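# Remove the curved centering support from beneath a block arch

## Task

Pull the curved wooden support (the centering) out from beneath the arch so that the arch remains upright and none of its blocks shifts from where it sits. Any number of the four arms may be used.

## Robot and tools

ROBOTS. Four identical i2rt Big YAM arms: arm1, arm2, arm3, arm4. Each has six revolute joints, a two-finger gripper and a wrist camera that sits on top of the hand and looks toward the fingertips. Reach is about 1.0 m from the joint1 axis. Base (base_link) positions in the scene frame, in metres: arm1 (0.650, -0.006, 0.794), arm2 (0.000, 0.656, 0.746), arm3 (-0.649, 0.006, 0.801), arm4 (-0.003, -0.653, 0.754). Each base faces along its own +x: arm1 faces -x, arm3 faces +x, arm2 faces -y, arm4 faces +y, all toward the middle. Table tops below the arms are at z=0.720. Fixed room cameras: cam_back, cam_front, cam_top. Wrist cameras: arm1_cam_wrist to arm4_cam_wrist.

FRAME. One shared scene frame, origin on the floor, +z up, metres. The reported hand point lies between the finger pads, roughly 1 cm behind the tips. In hand axes, fingers point along +z and open and close along y. Quaternions are written w, x, y, z.

TOOL move. Keys are arm1..arm4 and cameras; any other key makes the call invalid. Each arm entry is an object that may contain:
- joints: absolute joint targets by name. joint1_rad -2.879 to 2.879 (base yaw, positive counter-clockwise seen from above, 0 = arm stretched along its base +x); joint2_rad 0 to 3.141 (shoulder, 0 = upper arm back and near level, larger = up then forward); joint3_rad 0 to 3.019 (elbow, 0 = folded); joint4_rad -1.692 to 1.57 (hand pitch, positive tips fingers up); joint5_rad -1.57 to 1.57 (hand yaw, positive to the arm's right); joint6_rad -2.094 to 2.094 (roll, positive clockwise viewed from behind the hand); gripper_m 0 to 0.093, the fingertip gap in metres. Done tolerances are ±0.045, ±0.14, ±0.09, ±0.055, ±0.03, ±0.035 rad and ±0.003 m.
- target: one list of seven numbers [x, y, z, qw, qx, qy, qz], an absolute hand pose in the scene frame (same format as the printed hand line). The hand follows a straight line to it starting from its current hand_target. When target is present, joints may hold only gripper_m.
- speed: peak speed of that straight path, 0.002 to 0.5 m/s, default 0.25; rotation is capped at twice this value in rad/s. Only valid alongside target.
- min_time_s: 0.1 to 8 s, a lower bound on how long that arm's joint motions take; used with joints.
Arms omitted get nothing new but may keep pushing toward earlier targets. All motions start together; all hand paths in one call finish together, paced by the slowest. Paths last 0.5 to 10 s; no action exceeds 15 s. Each control step clamps the commanded pose to within 100 mm and 20 degrees of the measured hand, then solves damped IK, favouring position. Expect centimetre-level errors, lag, drift off the line and overshoot of speed near full extension. Paths do not avoid obstacles or other arms. Joint moves can swing the hand wide since joints run at different rates.
cameras: list of names, or ["all"], or []. Omitted means all for an empty move, none otherwise. A move with no action returns full state and images, including the scene number.

RESULT LINES. move line: per commanded arm, done or its worst status. joint_status / hand_status: off_target (resting short, maybe still pushing), time_out (each joint then holds a nearby target and keeps pushing; on_its_own lists joints still heading there; resend the reported position to relax), not_followed (a self/arm-collision check blocked it; "joint command not followed" or "pose unreachable"), limit_stop_at_motor_heat. hand_target is the pose the current joint targets would give; under load the hand may stop short. Arms listed under "as last shown" were not commanded and repeat old values. Joint velocities are in rad/s (gripper m/s); "within noise" means still. Joint torques in N m, sign toward larger joint value, include gravity, have offsets; joints 3 and 4 wrap at ±28. pictures names the images' order; images may lag the state slightly. MOTOR HOT appears near 85 °C; at 100 °C an OVER-TEMPERATURE FAULT drops that arm for 30 s or more. Avoid holding loads, long stretches, or pushing into unreachable poses.

GRIPPER. On a rigid part at full force, gripper_m reads up to 0.005 below the part width (some read up to 0.002 above). Closed on nothing: 0.000 to 0.003. About 0.005 below first-contact reading the grip is at its force limit (about 50 to 64 N per pad). Release by commanding well above the reading.

TOOL wait: seconds 0 to 10, optional cameras; commands nothing new.
TOOL zoom_image: camera name and region [x0, y0, x1, y1] in pixels of that camera's latest image (672x504, origin top-left), at most 504 by 504.
TOOL finished_scene: scene = current scene number; ends it irreversibly. Call it last, only when the arch stands with the support removed, and nothing after it in that reply.

CAUTIONS. If a move or wait is refused or halted, later calls in the same reply are skipped. Arms keep pushing on contact and can push hard; no state line reports contact. Avoid arm-to-arm pressure, including one gripper closing on another's fingers. Do not bump the arch blocks, drop the support, release it while moving, slam into the table, or let anything fall or leave the work area. A loose object may occasionally be nudged by the scene. Camera calibrations (given per camera) may be slightly off.

Each tool is called by a JSON object that holds its "api" and its "payload".

## Session

{"api": "move", "payload": {}}

Scene clock: 0.00 s.
Joint torques (N m): no reading
Motor temperatures (°C): arm1=[36 33 36 30 29 31 32] | arm2=[36 32 32 32 33 28 29] | arm3=[30 38 34 32 29 30 34] | arm4=[33 32 31 35 33 27 34]
Heat: arm1: hottest joint1_rad 36 °C; arm2: hottest joint1_rad 36 °C; arm3: hottest joint2_rad 38 °C; arm4: hottest joint4_rad 35 °C.
Joint velocities: within noise
arm1.joint_positions: joint1_rad=-0.792 joint2_rad=+0.597 joint3_rad=+1.317 joint4_rad=-1.235 joint5_rad=+0.036 joint6_rad=+0.139 gripper_m=+0.09396
arm1.joint_status: not commanded
arm1.hand: x=+0.4866 y=+0.1760 z=+1.3259 quat_wxyz=(-0.185, +0.761, -0.404, -0.473) (m; scene frame)
arm1.hand_target: x=+0.4882 y=+0.1742 z=+1.3369 quat_wxyz=(-0.188, +0.755, -0.401, -0.483) (m; scene frame)
arm1.hand_status: not commanded
arm2.joint_positions: joint1_rad=+0.031 joint2_rad=+0.603 joint3_rad=+1.457 joint4_rad=-1.387 joint5_rad=-0.263 joint6_rad=+0.761 gripper_m=+0.09396
arm2.joint_status: not commanded
arm2.hand: x=+0.0421 y=+0.4486 z=+1.3126 quat_wxyz=(-0.497, -0.768, -0.393, +0.094) (m; scene frame)
arm2.hand_target: x=+0.0421 y=+0.4516 z=+1.3209 quat_wxyz=(-0.505, -0.763, -0.391, +0.098) (m; scene frame)
arm2.hand_status: not commanded
arm3.joint_positions: joint1_rad=+0.554 joint2_rad=+0.643 joint3_rad=+1.438 joint4_rad=-1.241 joint5_rad=+0.294 joint6_rad=+0.554 gripper_m=+0.09396
arm3.joint_status: not commanded
arm3.hand: x=-0.4138 y=+0.1037 z=+1.3791 quat_wxyz=(-0.507, -0.061, -0.841, -0.178) (m; scene frame)
arm3.hand_target: x=-0.4167 y=+0.1018 z=+1.3926 quat_wxyz=(-0.517, -0.063, -0.833, -0.186) (m; scene frame)
arm3.hand_status: not commanded
arm4.joint_positions: joint1_rad=-0.454 joint2_rad=+0.631 joint3_rad=+1.450 joint4_rad=-1.565 joint5_rad=-0.075 joint6_rad=-0.150 gripper_m=+0.09396
arm4.joint_status: not commanded
arm4.hand: x=+0.0668 y=-0.4724 z=+1.2759 quat_wxyz=(-0.346, +0.552, -0.728, -0.214) (m; scene frame)
arm4.hand_target: x=+0.0658 y=-0.4742 z=+1.2836 quat_wxyz=(-0.354, +0.550, -0.724, -0.218) (m; scene frame)
arm4.hand_status: not commanded
pictures: arm1_cam_wrist, arm2_cam_wrist, arm3_cam_wrist, arm4_cam_wrist, cam_back, cam_front, cam_top
camera_calibration:
arm1_cam_wrist: T_world_to_cam=[[0.797319, 0.596147, -0.0942867, -0.368986], [0.509163, -0.748247, -0.4253, 0.451023], [-0.324091, 0.291093, -0.900128, 1.42768], [0, 0, 0, 1]] pos_world=[0.527254, 0.141859, 1.44212]
arm2_cam_wrist: T_world_to_cam=[[-0.701394, 0.201794, -0.683612, 0.835716], [0.409312, 0.899214, -0.154522, -0.212758], [0.583532, -0.388191, -0.713301, 1.21205], [0, 0, 0, 1]] pos_world=[-0.0340186, 0.493179, 1.40298]
arm3_cam_wrist: T_world_to_cam=[[0.0879263, -0.924112, -0.371868, 0.64589], [-0.911985, 0.0754847, -0.403218, 0.172778], [0.400689, 0.374592, -0.83614, 1.40781], [0, 0, 0, 1]] pos_world=[-0.463312, 0.0564809, 1.48697]
arm4_cam_wrist: T_world_to_cam=[[0.951578, -0.295641, 0.084239, -0.312856], [-0.273853, -0.939752, -0.204623, -0.161551], [0.139659, 0.171646, -0.975209, 1.44366], [0, 0, 0, 1]] pos_world=[0.0518457, -0.492109, 1.40116]

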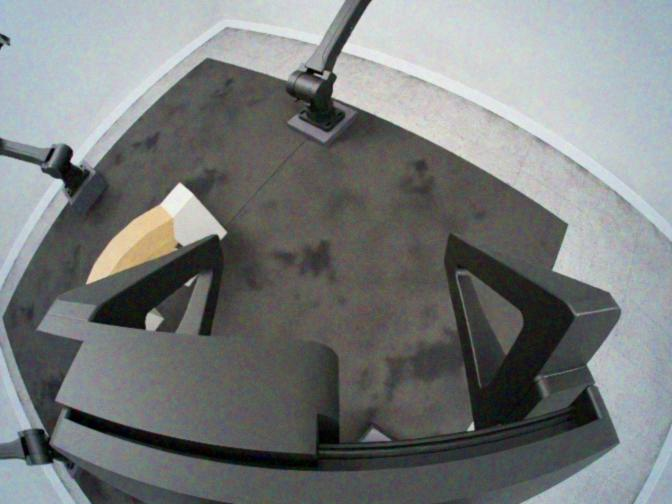

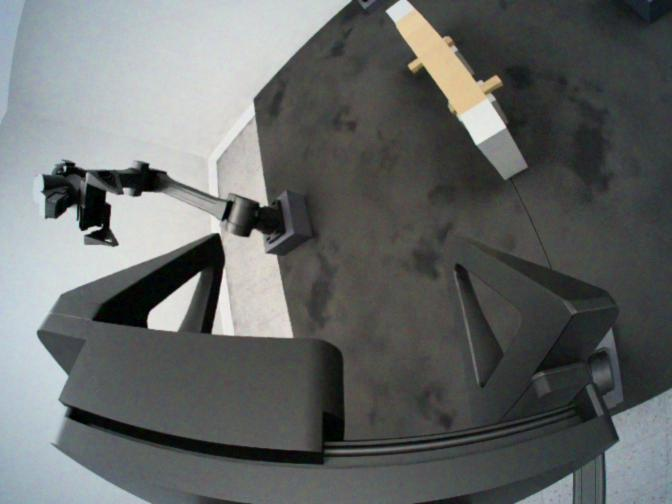

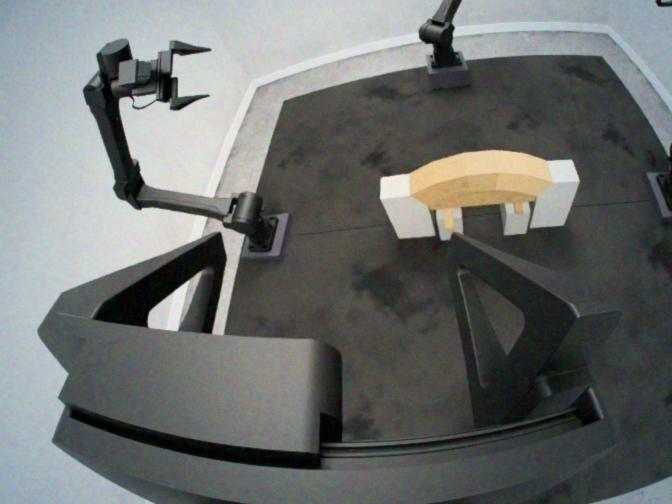

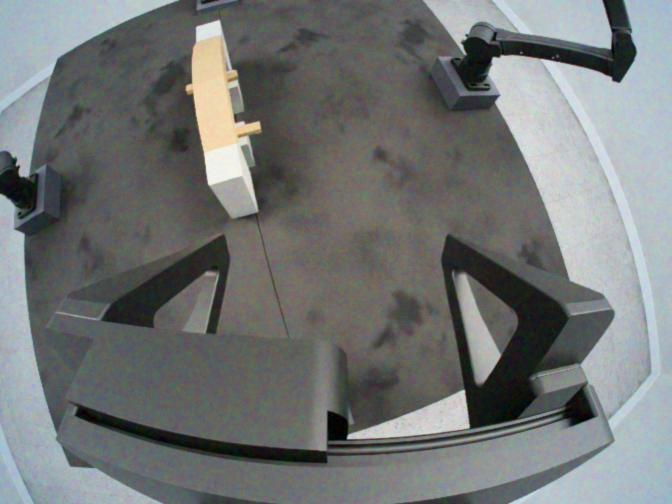

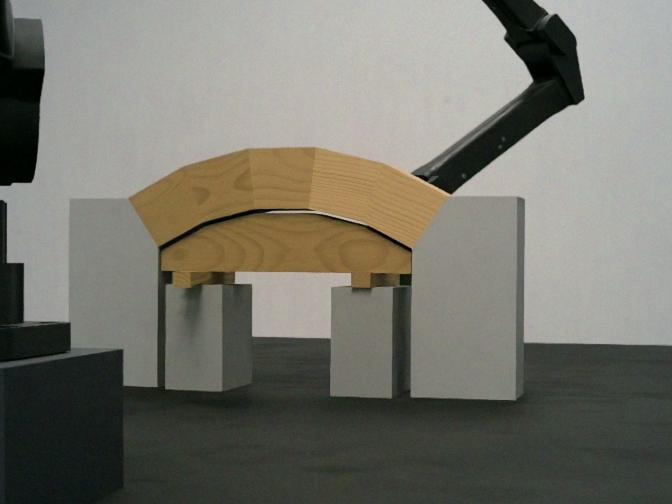

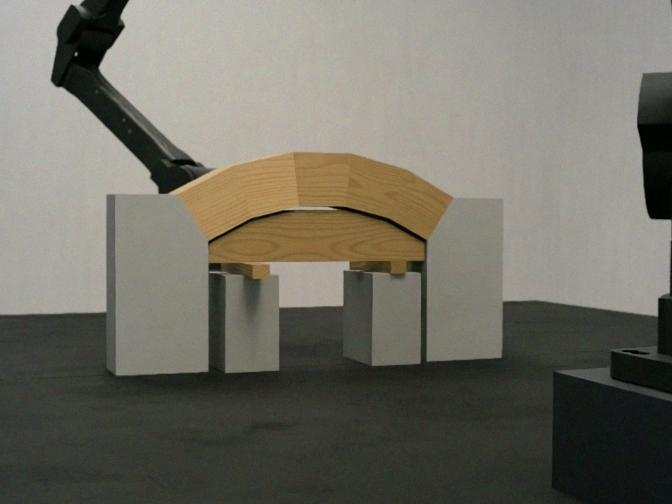

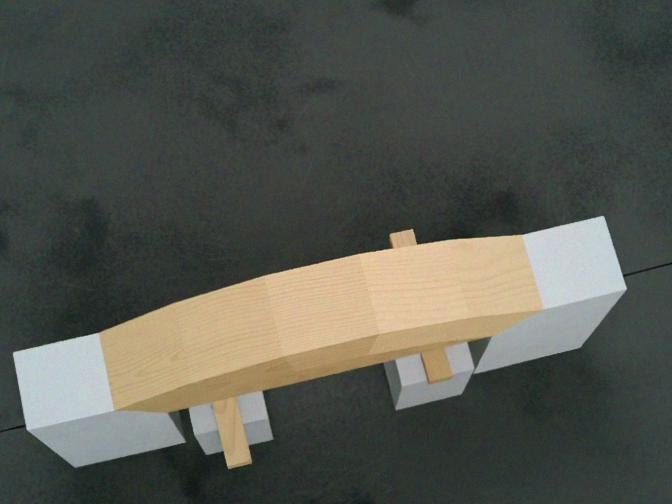

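{"api": "zoom_image", "payload": {"camera": "cam_top", "region": [170, 370, 290, 480]}}

{"api": "zoom_image", "payload": {"camera": "cam_top", "region": [370, 210, 490, 420]}}

{"api": "zoom_image", "payload": {"camera": "cam_front", "region": [195, 225, 305, 310]}}

{"api": "zoom_image", "payload": {"camera": "cam_front", "region": [330, 225, 440, 310]}}

{"api": "zoom_image", "payload": {"camera": "cam_back", "region": [150, 235, 260, 320]}}

{"api": "zoom_image", "payload": {"camera": "cam_back", "region": [320, 235, 430, 320]}}

Scaled by 4.200 from the camera's 672x504 image, which has a finer 960x720 frame.

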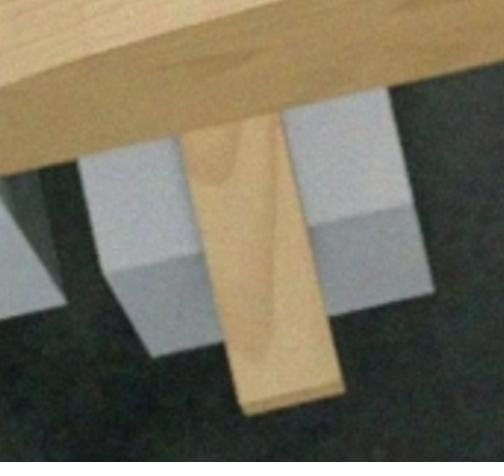

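Scaled by 2.400 from the camera's 672x504 image, which has a finer 960x720 frame.

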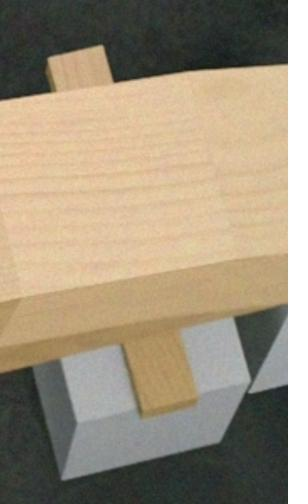

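Scaled by 4.582 from the camera's 672x504 image, which has a finer 960x720 frame.

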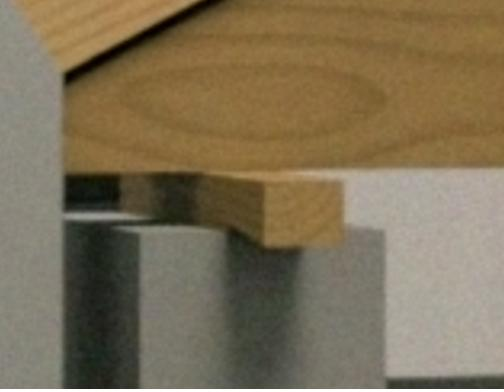

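Scaled by 4.582 from the camera's 672x504 image, which has a finer 960x720 frame.

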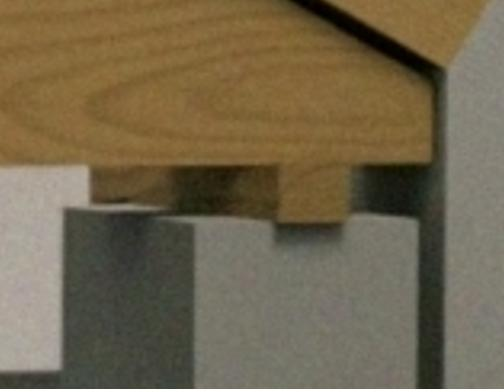

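Scaled by 4.582 from the camera's 672x504 image, which has a finer 960x720 frame.

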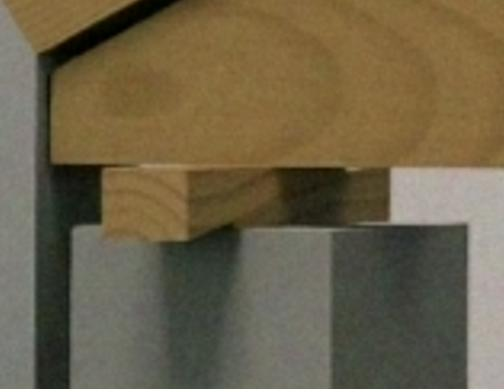

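Scaled by 4.582 from the camera's 672x504 image, which has a finer 960x720 frame.

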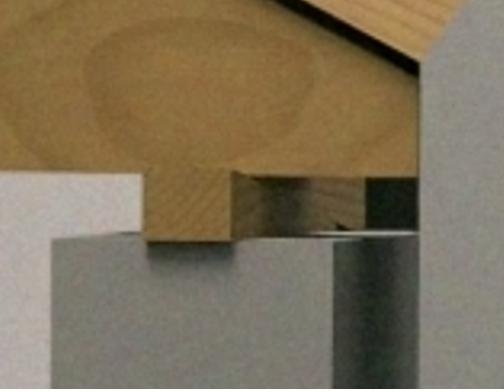

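{"api": "move", "payload": {"arm1": {"target": [0.15, -0.104, 0.89, 0, 0.819, 0, -0.573], "speed": 0.35, "joints": {"gripper_m": 0.05}}, "arm3": {"target": [-0.18, -0.089, 0.88, 0.574, 0, 0.819, 0], "speed": 0.35, "joints": {"gripper_m": 0.05}}, "cameras": ["arm1_cam_wrist","arm3_cam_wrist","cam_top"]}}

Scene clock: 9.83 s.
Joint torques (N m): arm1=[-0.21 -7.06 7.23 3.49 -0.04 -0.24] | arm2=[1.08 3.72 9.26 2.33 -0.01 -0.07] | arm3=[-0.97 -7.06 8.77 2.14 -0.11 0.03] | arm4=[-1.9 3.55 8.57 2.09 0.01 0.03]
Motor temperatures (°C): arm1=[36 33 37 30 29 30 32] | arm2=[36 32 32 32 33 28 29] | arm3=[30 38 36 32 29 30 34] | arm4=[33 32 32 35 33 27 34]
Heat: arm1: hottest joint3_rad 37 °C; arm2: hottest joint1_rad 36 °C; arm3: hottest joint2_rad 38 °C; arm4: hottest joint4_rad 35 °C.
move: arm1 off_target; arm3 off_target
Joint velocities: within noise
arm1.joint_positions: joint1_rad=+0.302 joint2_rad=+1.537 joint3_rad=+0.489 joint4_rad=+0.640 joint5_rad=+0.263 joint6_rad=+0.120 gripper_m=+0.05009
arm1.joint_status: all done
arm1.hand: x=+0.1670 y=-0.0967 z=+0.8795 quat_wxyz=(-0.004, +0.830, -0.005, -0.557) (m; scene frame)
arm1.hand_target: x=+0.1510 y=-0.1039 z=+0.8904 quat_wxyz=(+0.000, +0.819, +0.000, -0.573) (m; scene frame)
arm1.hand_status: off_target (0.021 m and 2.4 deg from the pose sent, 0.618 m and 53.1 deg at the start)
arm2, arm4: as last shown
arm3.joint_positions: joint1_rad=-0.332 joint2_rad=+1.538 joint3_rad=+0.398 joint4_rad=+0.744 joint5_rad=-0.284 joint6_rad=-0.094 gripper_m=+0.05009
arm3.joint_status: all done
arm3.hand: x=-0.1952 y=-0.0806 z=+0.8690 quat_wxyz=(-0.558, -0.002, -0.830, -0.007) (m; scene frame)
arm3.hand_target: x=-0.1808 y=-0.0888 z=+0.8802 quat_wxyz=(-0.574, +0.000, -0.819, +0.000) (m; scene frame)
arm3.hand_status: off_target (0.021 m and 2.4 deg from the pose sent, 0.584 m and 23.1 deg at the start)
pictures: arm1_cam_wrist, arm3_cam_wrist, cam_top
camera_calibration:
arm1_cam_wrist: T_world_to_cam=[[0.0244742, 0.999678, 0.00673491, 0.0854906], [0.846152, -0.017127, -0.532666, 0.328628], [-0.532379, 0.0187353, -0.846299, 0.962835], [0, 0, 0, 1]] pos_world=[0.232431, -0.0978736, 0.98932]
arm3_cam_wrist: T_world_to_cam=[[0.0149456, -0.999599, -0.0240473, -0.055862], [-0.863752, -0.000791821, -0.503917, 0.271189], [0.503696, 0.0283022, -0.863417, 0.978772], [0, 0, 0, 1]] pos_world=[-0.257928, -0.0833264, 0.980402]

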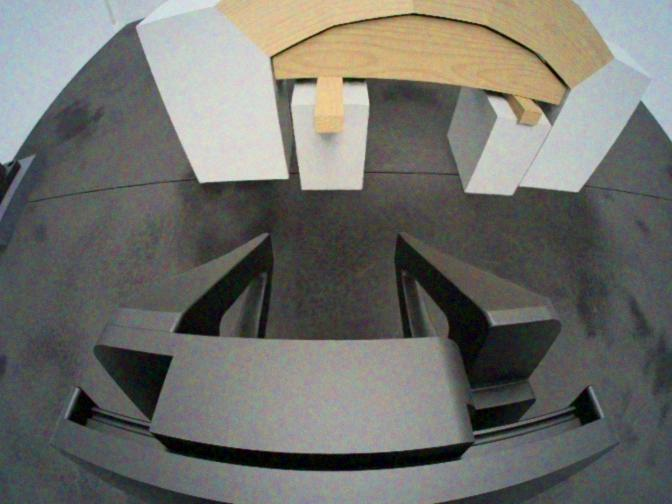

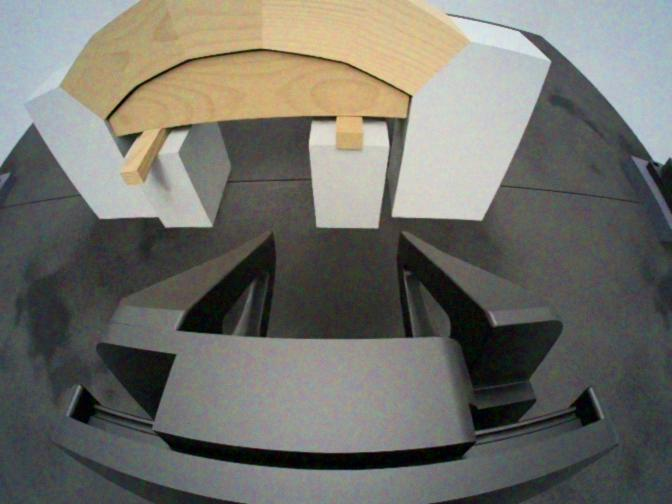

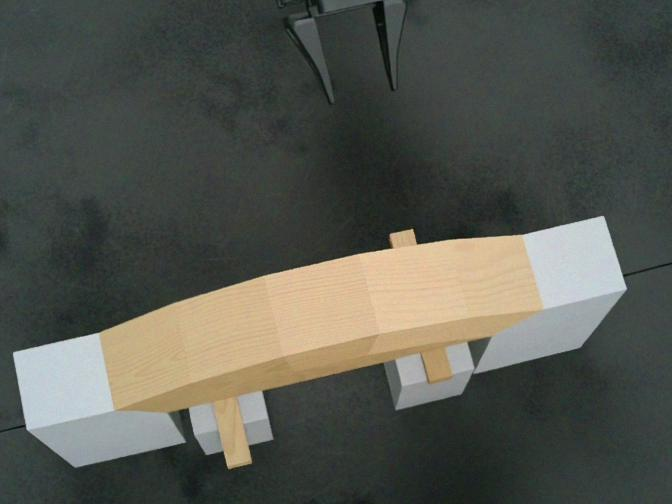

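{"api": "move", "payload": {"arm1": {"target": [0.057, -0.106, 0.863, 0, 0.8085, 0, -0.5885], "speed": 0.2}, "arm3": {"target": [-0.112, -0.094, 0.851, 0.5664, 0, 0.8241, 0], "speed": 0.2}, "cameras": ["arm1_cam_wrist","arm3_cam_wrist","cam_top","cam_front"]}}

Scene clock: 12.27 s.
Joint torques (N m): arm1=[-1.55 -10.7 7.16 3.52 -0.05 -0.24] | arm2=[1.32 3.6 9.36 2.25 -0.03 -0.06] | arm3=[0.38 -9.93 8.77 2.1 0.2 0.15] | arm4=[-0.85 4.25 8.61 2.09 -0.01 0.04]
Motor temperatures (°C): arm1=[36 33 37 30 29 30 32] | arm2=[36 32 32 32 33 28 29] | arm3=[30 38 37 32 29 30 34] | arm4=[33 32 32 35 32 27 34]
Heat: arm1: hottest joint3_rad 37 °C; arm2: hottest joint1_rad 36 °C; arm3: hottest joint2_rad 38 °C; arm4: hottest joint4_rad 35 °C.
move: arm1 off_target; arm3 off_target
Joint velocities: within noise
arm1.joint_positions: joint1_rad=+0.264 joint2_rad=+1.800 joint3_rad=+0.723 joint4_rad=+0.716 joint5_rad=+0.216 joint6_rad=+0.092 gripper_m=+0.05009
arm1.joint_status: not commanded
arm1.hand: x=+0.0750 y=-0.1081 z=+0.8571 quat_wxyz=(+0.002, +0.819, +0.001, -0.574) (m; scene frame)
arm1.hand_target: x=+0.0580 y=-0.1058 z=+0.8633 quat_wxyz=(+0.000, +0.809, +0.000, -0.588) (m; scene frame)
arm1.hand_status: off_target (0.019 m and 2.1 deg from the pose sent, 0.112 m and 4.5 deg at the start)
arm2, arm4: as last shown
arm3.joint_positions: joint1_rad=-0.308 joint2_rad=+1.742 joint3_rad=+0.577 joint4_rad=+0.756 joint5_rad=-0.251 joint6_rad=-0.094 gripper_m=+0.05009
arm3.joint_status: not commanded
arm3.hand: x=-0.1299 y=-0.0932 z=+0.8421 quat_wxyz=(-0.551, -0.003, -0.834, -0.001) (m; scene frame)
arm3.hand_target: x=-0.1128 y=-0.0938 z=+0.8515 quat_wxyz=(-0.567, +0.000, -0.824, +0.000) (m; scene frame)
arm3.hand_status: off_target (0.020 m and 2.1 deg from the pose sent, 0.086 m and 1.5 deg at the start)
pictures: arm1_cam_wrist, arm3_cam_wrist, cam_front, cam_top
camera_calibration:
arm1_cam_wrist: T_world_to_cam=[[0.00858302, 0.999959, 0.00283677, 0.10385], [0.8237, -0.00546161, -0.566999, 0.426798], [-0.56696, 0.00720322, -0.823713, 0.877038], [0, 0, 0, 1]] pos_world=[0.144801, -0.107832, 0.964128]
arm3_cam_wrist: T_world_to_cam=[[0.00809734, -0.999851, -0.0152161, -0.0784198], [-0.871703, 0.000397978, -0.490034, 0.301467], [0.489967, 0.0172319, -0.871571, 0.927026], [0, 0, 0, 1]] pos_world=[-0.190788, -0.0945025, 0.954504]

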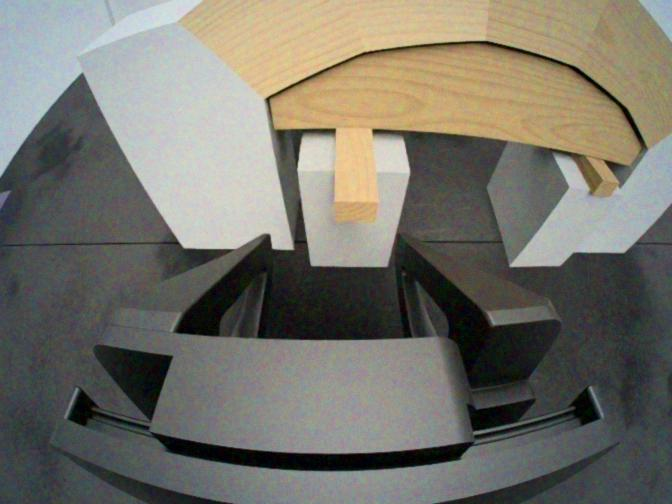

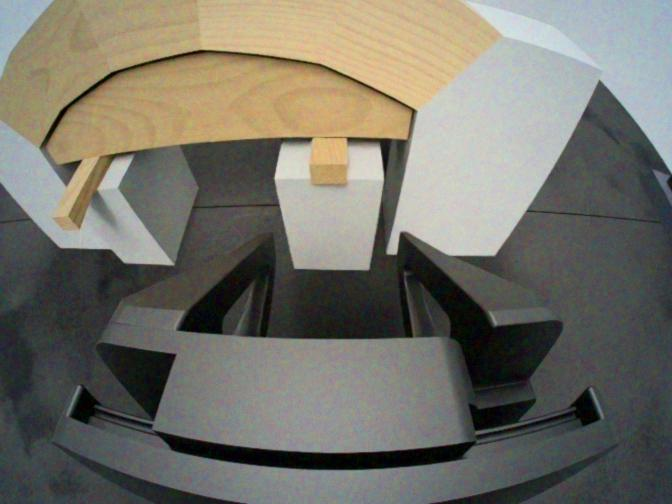

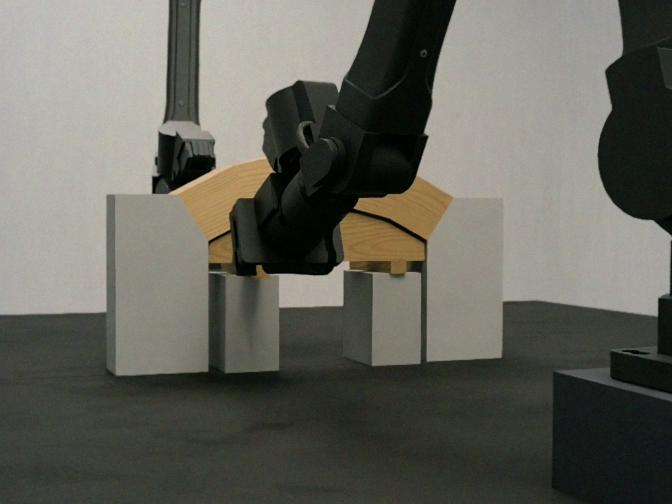

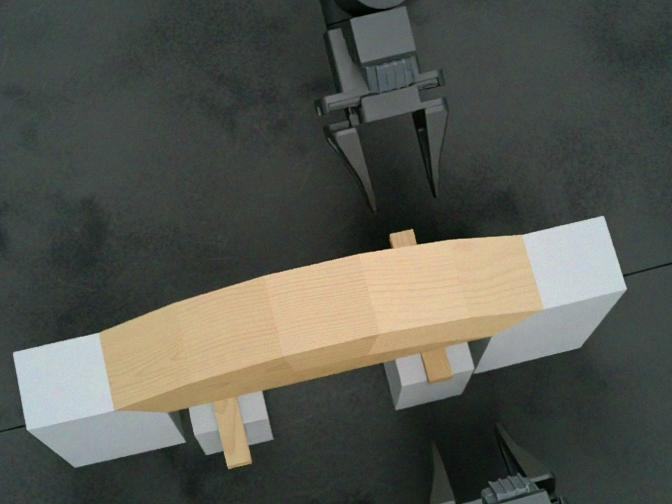

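{"api": "move", "payload": {"arm1": {"target": [0.016, -0.095, 0.860, 0, 0.8085, 0, -0.5885], "speed": 0.1}, "arm3": {"target": [-0.047, -0.088, 0.846, 0.5664, 0, 0.8241, 0], "speed": 0.1}, "cameras": ["arm1_cam_wrist","arm3_cam_wrist","cam_top","cam_front","cam_back"]}}

Scene clock: 14.40 s.
Joint torques (N m): arm1=[-1.49 -11.93 7.57 1.65 -0.09 -0.22] | arm2=[1.26 3.6 9.32 2.33 -0.01 -0.05] | arm3=[0.38 -12.1 9.73 1.01 0.21 0.18] | arm4=[-1.2 4.07 8.57 2.11 -0.03 0.02]
Motor temperatures (°C): arm1=[36 33 38 30 29 30 32] | arm2=[36 32 32 32 33 28 29] | arm3=[30 38 37 32 29 30 34] | arm4=[33 32 32 35 32 27 34]
Heat: arm1: hottest joint3_rad 38 °C; arm2: hottest joint1_rad 36 °C; arm3: hottest joint2_rad 38 °C; arm4: hottest joint4_rad 35 °C.
move: arm1 off_target; arm3 off_target
Joint velocities: within noise
arm1.joint_positions: joint1_rad=+0.223 joint2_rad=+1.867 joint3_rad=+0.833 joint4_rad=+0.716 joint5_rad=+0.177 joint6_rad=+0.079 gripper_m=+0.05009
arm1.joint_status: not commanded
arm1.hand: x=+0.0311 y=-0.0992 z=+0.8638 quat_wxyz=(+0.006, +0.808, -0.001, -0.590) (m; scene frame)
arm1.hand_target: x=+0.0169 y=-0.0946 z=+0.8601 quat_wxyz=(+0.000, +0.808, +0.000, -0.589) (m; scene frame)
arm1.hand_status: off_target (0.016 m and 0.7 deg from the pose sent, 0.060 m and 2.1 deg at the start)
arm2, arm4: as last shown
arm3.joint_positions: joint1_rad=-0.259 joint2_rad=+1.849 joint3_rad=+0.751 joint4_rad=+0.717 joint5_rad=-0.203 joint6_rad=-0.079 gripper_m=+0.05009
arm3.joint_status: not commanded
arm3.hand: x=-0.0634 y=-0.0895 z=+0.8423 quat_wxyz=(-0.561, +0.000, -0.828, +0.003) (m; scene frame)
arm3.hand_target: x=-0.0477 y=-0.0878 z=+0.8464 quat_wxyz=(-0.567, +0.000, -0.824, +0.000) (m; scene frame)
arm3.hand_status: off_target (0.017 m and 0.8 deg from the pose sent, 0.083 m and 2.2 deg at the start)
pictures: arm1_cam_wrist, arm3_cam_wrist, cam_back, cam_front, cam_top
camera_calibration:
arm1_cam_wrist: T_world_to_cam=[[0.00787034, 0.999945, -0.00698314, 0.103945], [0.800999, -0.0104846, -0.598574, 0.494188], [-0.598614, -0.000882505, -0.801037, 0.838298], [0, 0, 0, 1]] pos_world=[0.105155, -0.0980178, 0.968042]
arm3_cam_wrist: T_world_to_cam=[[0.00878002, -0.999951, -0.00465584, -0.0841138], [-0.860021, -0.0051757, -0.510232, 0.376716], [0.510182, 0.00848397, -0.860024, 0.885331], [0, 0, 0, 1]] pos_world=[-0.126957, -0.089671, 0.953227]

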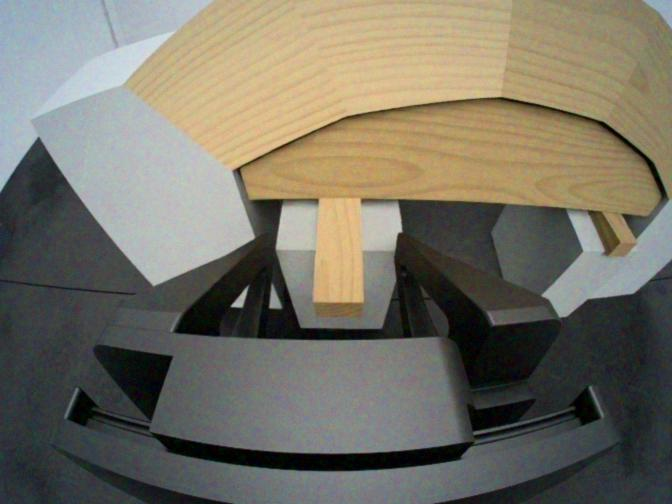

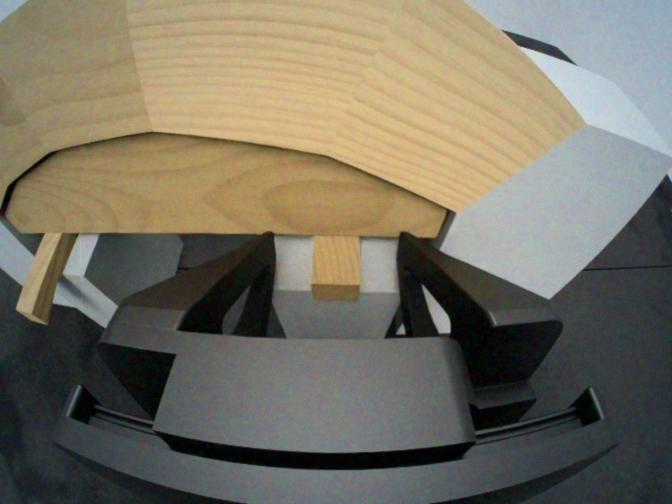

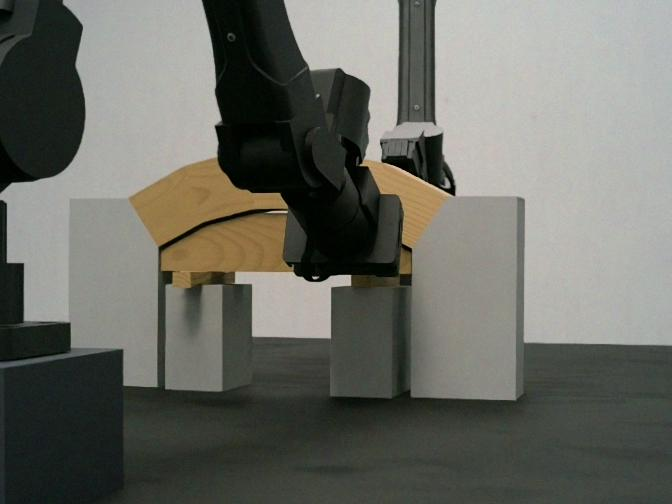

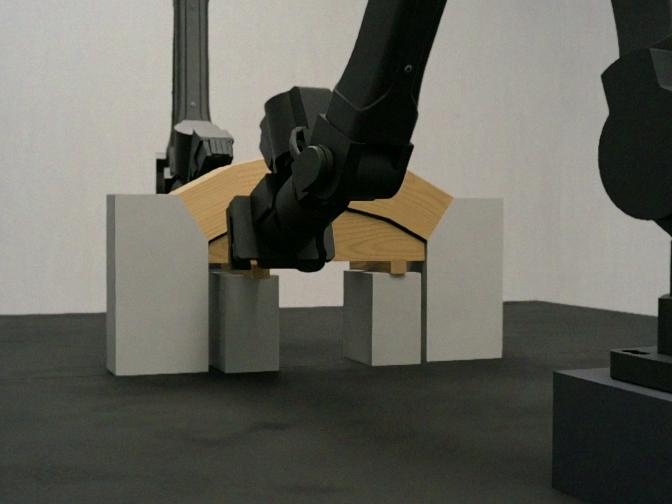

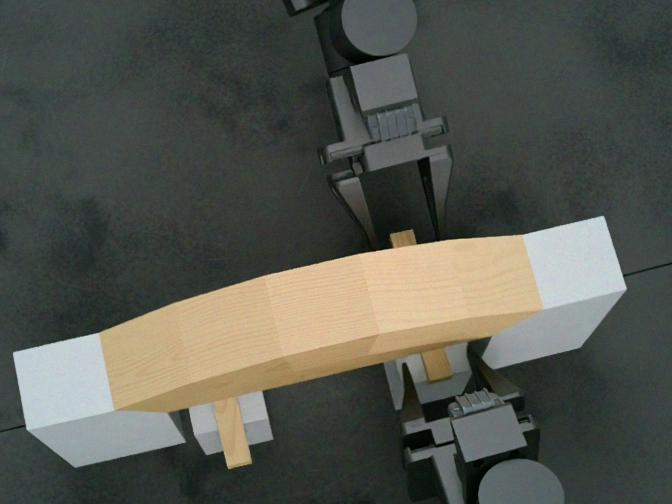

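{"api": "move", "payload": {"arm1": {"target": [0.018, -0.096, 0.845, 0, 0.8085, 0, -0.5885], "speed": 0.08}, "arm3": {"target": [-0.05, -0.0885, 0.832, 0.574, 0, 0.819, 0], "speed": 0.08}, "cameras": ["arm1_cam_wrist", "arm3_cam_wrist", "cam_front", "cam_back"]}}

Scene clock: 17.10 s.
Joint torques (N m): arm1=[-1.26 -12.4 6.93 3.54 0.06 -0.22] | arm2=[1.03 3.78 9.33 2.29 -0.01 -0.06] | arm3=[0.15 -11.81 8.32 1.96 0.06 0.17] | arm4=[-1.08 4.01 8.62 2.02 0 0.03]
Motor temperatures (°C): arm1=[36 34 38 30 29 30 32] | arm2=[36 32 33 32 33 28 28] | arm3=[30 38 38 32 29 30 34] | arm4=[33 32 33 35 32 27 34]
Heat: arm1: hottest joint3_rad 38 °C; arm2: hottest joint1_rad 36 °C; arm3: hottest joint2_rad 38 °C; arm4: hottest joint4_rad 35 °C.
move: arm1 off_target; arm3 off_target
Joint velocities: within noise
arm1.joint_positions: joint1_rad=+0.223 joint2_rad=+1.906 joint3_rad=+0.833 joint4_rad=+0.716 joint5_rad=+0.177 joint6_rad=+0.079 gripper_m=+0.05009
arm1.joint_status: not commanded
arm1.hand: x=+0.0338 y=-0.0985 z=+0.8403 quat_wxyz=(+0.003, +0.819, +0.001, -0.574) (m; scene frame)
arm1.hand_target: x=+0.0188 y=-0.0957 z=+0.8453 quat_wxyz=(+0.000, +0.809, +0.000, -0.588) (m; scene frame)
arm1.hand_status: off_target (0.017 m and 2.0 deg from the pose sent, 0.023 m and 0.7 deg at the start)
arm2, arm4: as last shown
arm3.joint_positions: joint1_rad=-0.259 joint2_rad=+1.889 joint3_rad=+0.751 joint4_rad=+0.769 joint5_rad=-0.203 joint6_rad=-0.074 gripper_m=+0.05009
arm3.joint_status: not commanded
arm3.hand: x=-0.0626 y=-0.0898 z=+0.8309 quat_wxyz=(-0.565, -0.001, -0.825, +0.002) (m; scene frame)
arm3.hand_target: x=-0.0506 y=-0.0883 z=+0.8320 quat_wxyz=(-0.574, +0.000, -0.819, +0.000) (m; scene frame)
arm3.hand_status: off_target (0.013 m and 1.2 deg from the pose sent, 0.017 m and 1.9 deg at the start)
pictures: arm1_cam_wrist, arm3_cam_wrist, cam_back, cam_front
camera_calibration:
arm1_cam_wrist: T_world_to_cam=[[0.0082065, 0.999965, 0.00139195, 0.0959566], [0.823216, -0.00596571, -0.567698, 0.451784], [-0.56767, 0.00580468, -0.823236, 0.839229], [0, 0, 0, 1]] pos_world=[0.103702, -0.0981295, 0.947227]
arm3_cam_wrist: T_world_to_cam=[[0.00713169, -0.999952, -0.00672546, -0.0828366], [-0.854469, -0.00260009, -0.519495, 0.379911], [0.519453, 0.00945158, -0.854447, 0.871118], [0, 0, 0, 1]] pos_world=[-0.127292, -0.0900783, 0.941129]

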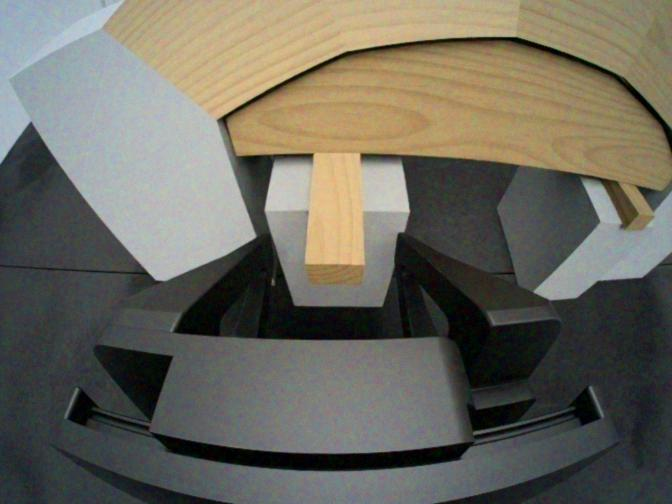

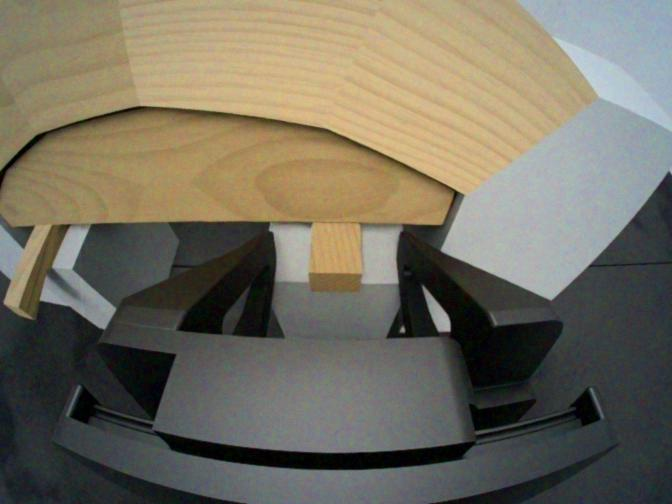

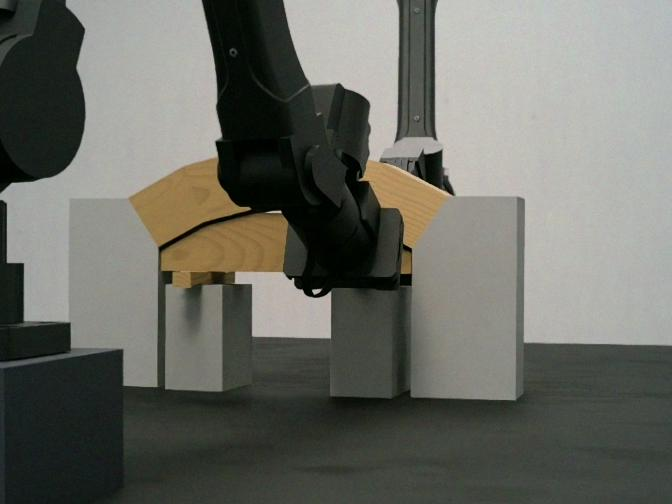

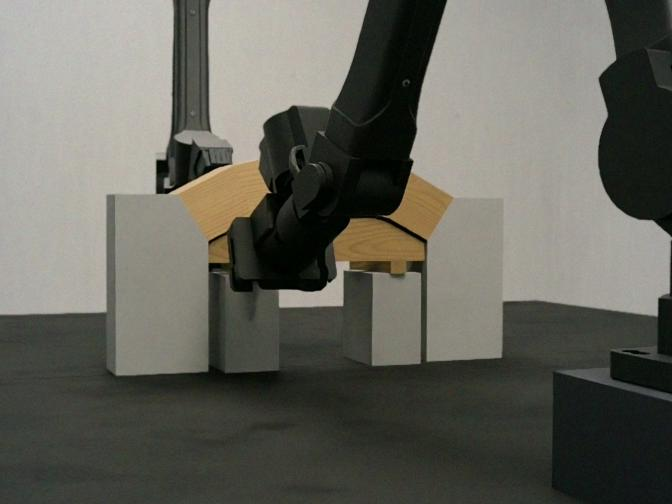

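{"api": "move", "payload": {"arm1": {"joints": {"gripper_m": 0.010}}, "arm3": {"joints": {"gripper_m": 0.010}}, "cameras": ["arm1_cam_wrist", "arm3_cam_wrist", "cam_top"]}}

Scene clock: 17.93 s.
Joint torques (N m): arm1=[-1.14 -12.51 6.95 3.54 0.04 -0.2] | arm2=[1.14 3.78 9.36 2.26 -0.03 -0.06] | arm3=[0.15 -11.75 8.35 1.92 0.06 0.15] | arm4=[-1.32 3.96 8.53 2.09 -0.01 0.05]
Motor temperatures (°C): arm1=[36 34 38 30 29 30 32] | arm2=[36 32 33 32 33 28 28] | arm3=[30 38 38 32 29 30 34] | arm4=[33 32 33 35 32 27 34]
Heat: arm1: hottest joint3_rad 38 °C; arm2: hottest joint1_rad 36 °C; arm3: hottest joint2_rad 38 °C; arm4: hottest joint4_rad 35 °C.
move: arm1 off_target; arm3 off_target
Joint velocities: within noise
arm1.joint_positions: joint1_rad=+0.223 joint2_rad=+1.906 joint3_rad=+0.833 joint4_rad=+0.716 joint5_rad=+0.177 joint6_rad=+0.078 gripper_m=+0.01739
arm1.joint_status: gripper_m off_target (ended at +0.01743, target +0.01000)
arm1.hand: x=+0.0337 y=-0.0985 z=+0.8404 quat_wxyz=(+0.003, +0.819, +0.001, -0.574) (m; scene frame)
arm1.hand_target: x=+0.0188 y=-0.0957 z=+0.8453 quat_wxyz=(+0.000, +0.809, +0.000, -0.588) (m; scene frame)
arm1.hand_status: not commanded
arm2, arm4: as last shown
arm3.joint_positions: joint1_rad=-0.259 joint2_rad=+1.889 joint3_rad=+0.751 joint4_rad=+0.769 joint5_rad=-0.203 joint6_rad=-0.073 gripper_m=+0.01756
arm3.joint_status: gripper_m off_target (ended at +0.01759, target +0.01000)
arm3.hand: x=-0.0625 y=-0.0898 z=+0.8311 quat_wxyz=(-0.566, -0.001, -0.825, +0.002) (m; scene frame)
arm3.hand_target: x=-0.0505 y=-0.0884 z=+0.8321 quat_wxyz=(-0.574, +0.000, -0.819, +0.000) (m; scene frame)
arm3.hand_status: not commanded
pictures: arm1_cam_wrist, arm3_cam_wrist, cam_top
camera_calibration:
arm1_cam_wrist: T_world_to_cam=[[0.00802091, 0.999966, 0.00200162, 0.0953986], [0.823011, -0.00546456, -0.568, 0.452196], [-0.567969, 0.00620323, -0.823026, 0.839183], [0, 0, 0, 1]] pos_world=[0.103703, -0.09813, 0.947326]
arm3_cam_wrist: T_world_to_cam=[[0.00687967, -0.99995, -0.00724299, -0.0824817], [-0.854051, -0.002108, -0.520185, 0.380621], [0.520144, 0.00976458, -0.854023, 0.870975], [0, 0, 0, 1]] pos_world=[-0.127395, -0.09018, 0.941229]

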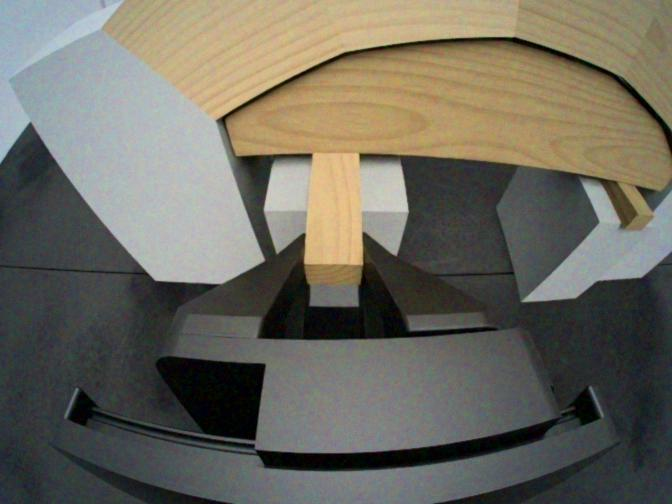

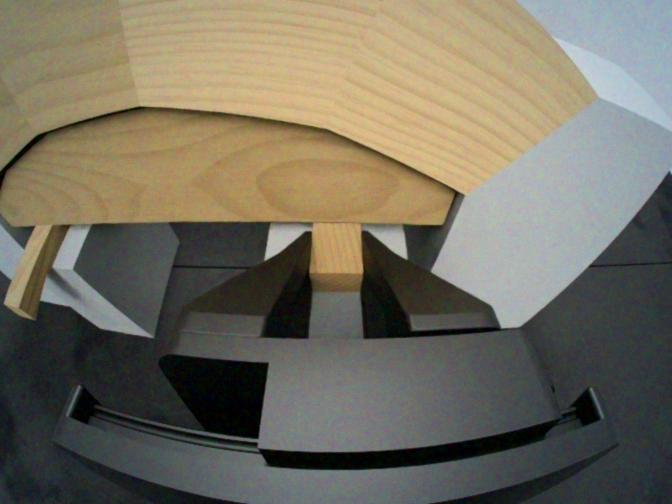

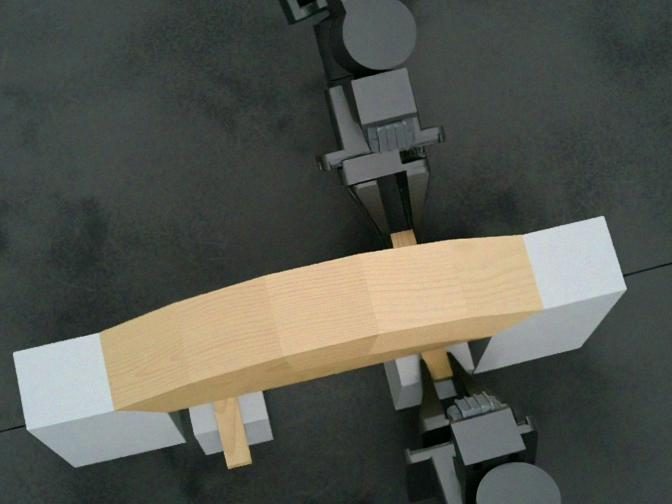

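{"api": "move", "payload": {"arm3": {"target": [-0.098, -0.0898, 0.832, 0.568, 0, 0.823, 0], "speed": 0.04}, "arm1": {"target": [0.0188, -0.0957, 0.842, 0, 0.8085, 0, -0.5885], "speed": 0.04}, "cameras": ["arm1_cam_wrist", "arm3_cam_wrist", "cam_top", "cam_back"]}}

Scene clock: 20.10 s.
Joint torques (N m): arm1=[-1.2 -12.51 6.76 3.7 0.04 -0.21] | arm2=[1.08 3.49 9.35 2.29 0 -0.06] | arm3=[-1.26 -13.8 3.89 1.65 -0.06 0.01] | arm4=[-0.85 4.6 8.4 2 0.02 0.03]
Motor temperatures (°C): arm1=[36 34 38 30 29 30 32] | arm2=[36 32 33 32 33 28 28] | arm3=[30 38 38 32 29 30 34] | arm4=[33 32 33 35 32 27 34]
Heat: arm1: hottest joint3_rad 38 °C; arm2: hottest joint1_rad 36 °C; arm3: hottest joint2_rad 38 °C; arm4: hottest joint4_rad 35 °C.
move: arm1 off_target; arm3 done
Joint velocities: within noise
arm1.joint_positions: joint1_rad=+0.223 joint2_rad=+1.912 joint3_rad=+0.833 joint4_rad=+0.722 joint5_rad=+0.177 joint6_rad=+0.078 gripper_m=+0.01739
arm1.joint_status: not commanded
arm1.hand: x=+0.0338 y=-0.0985 z=+0.8379 quat_wxyz=(+0.002, +0.819, +0.001, -0.574) (m; scene frame)
arm1.hand_target: x=+0.0195 y=-0.0954 z=+0.8422 quat_wxyz=(+0.000, +0.809, +0.000, -0.588) (m; scene frame)
arm1.hand_status: off_target (0.016 m and 2.0 deg from the pose sent, 0.015 m and 2.0 deg at the start)
arm2, arm4: as last shown
arm3.joint_positions: joint1_rad=-0.268 joint2_rad=+1.857 joint3_rad=+0.667 joint4_rad=+0.822 joint5_rad=-0.226 joint6_rad=-0.073 gripper_m=+0.01756
arm3.joint_status: not commanded
arm3.hand: x=-0.0918 y=-0.0848 z=+0.8297 quat_wxyz=(-0.567, +0.001, -0.824, -0.004) (m; scene frame)
arm3.hand_target: x=-0.0979 y=-0.0897 z=+0.8319 quat_wxyz=(-0.568, +0.000, -0.823, +0.000) (m; scene frame)
arm3.hand_status: done (0.008 m and 0.5 deg from the pose sent, 0.036 m and 0.4 deg at the start)
pictures: arm1_cam_wrist, arm3_cam_wrist, cam_back, cam_top
camera_calibration:
arm1_cam_wrist: T_world_to_cam=[[0.00785893, 0.999966, 0.00248086, 0.0949677], [0.82342, -0.00506371, -0.56741, 0.450274], [-0.567378, 0.00650202, -0.823432, 0.837559], [0, 0, 0, 1]] pos_world=[0.103702, -0.0981303, 0.944927]
arm3_cam_wrist: T_world_to_cam=[[0.0183101, -0.999719, -0.0150771, -0.0697353], [-0.852709, -0.00774015, -0.522329, 0.356339], [0.522066, 0.0224203, -0.852611, 0.884984], [0, 0, 0, 1]] pos_world=[-0.15689, -0.0867991, 0.939621]

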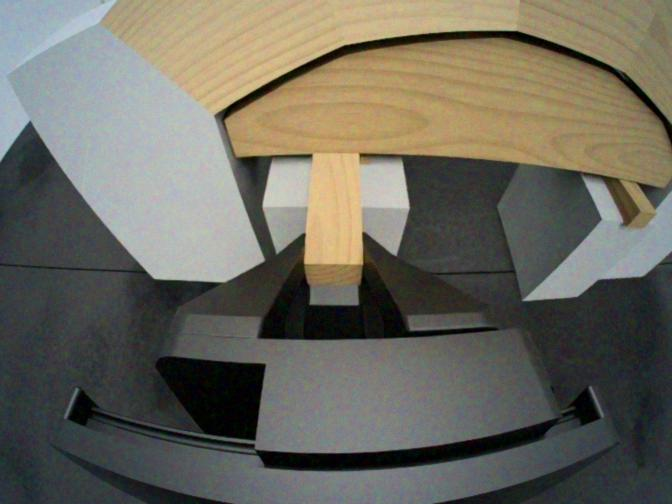

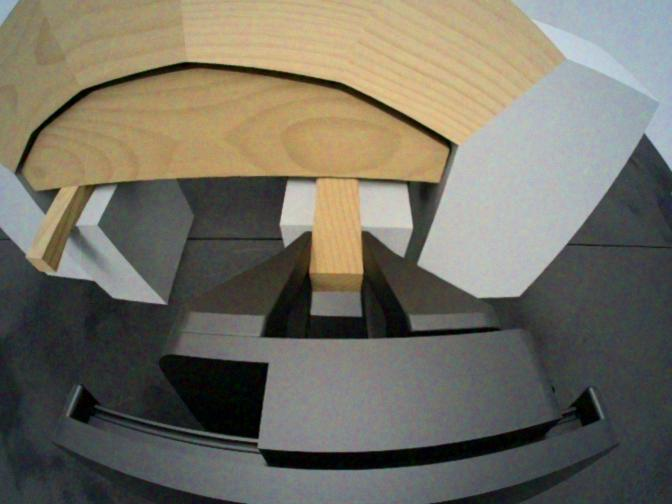

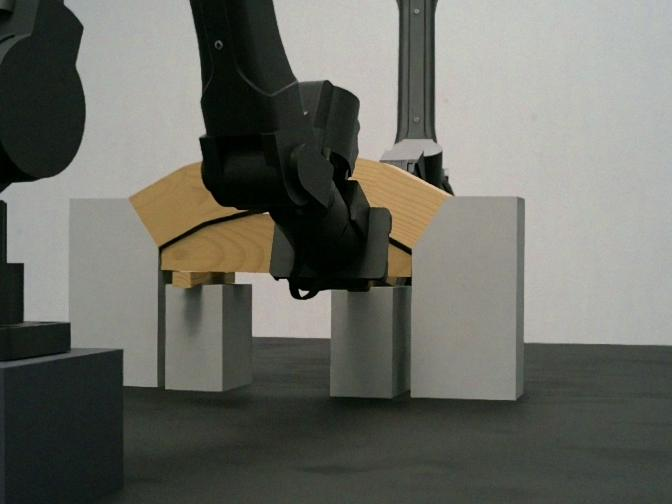

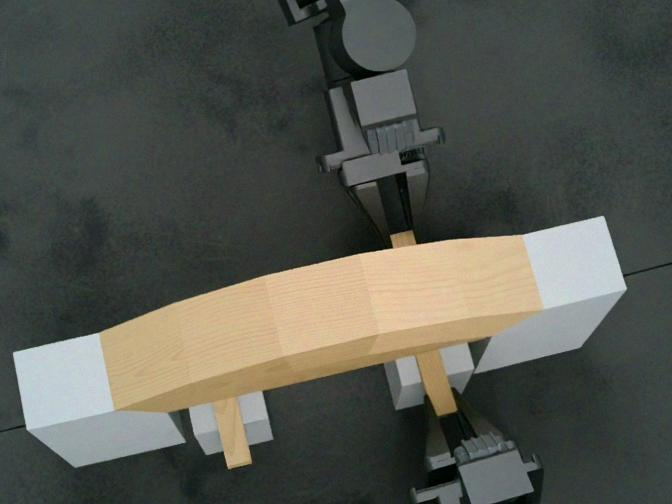

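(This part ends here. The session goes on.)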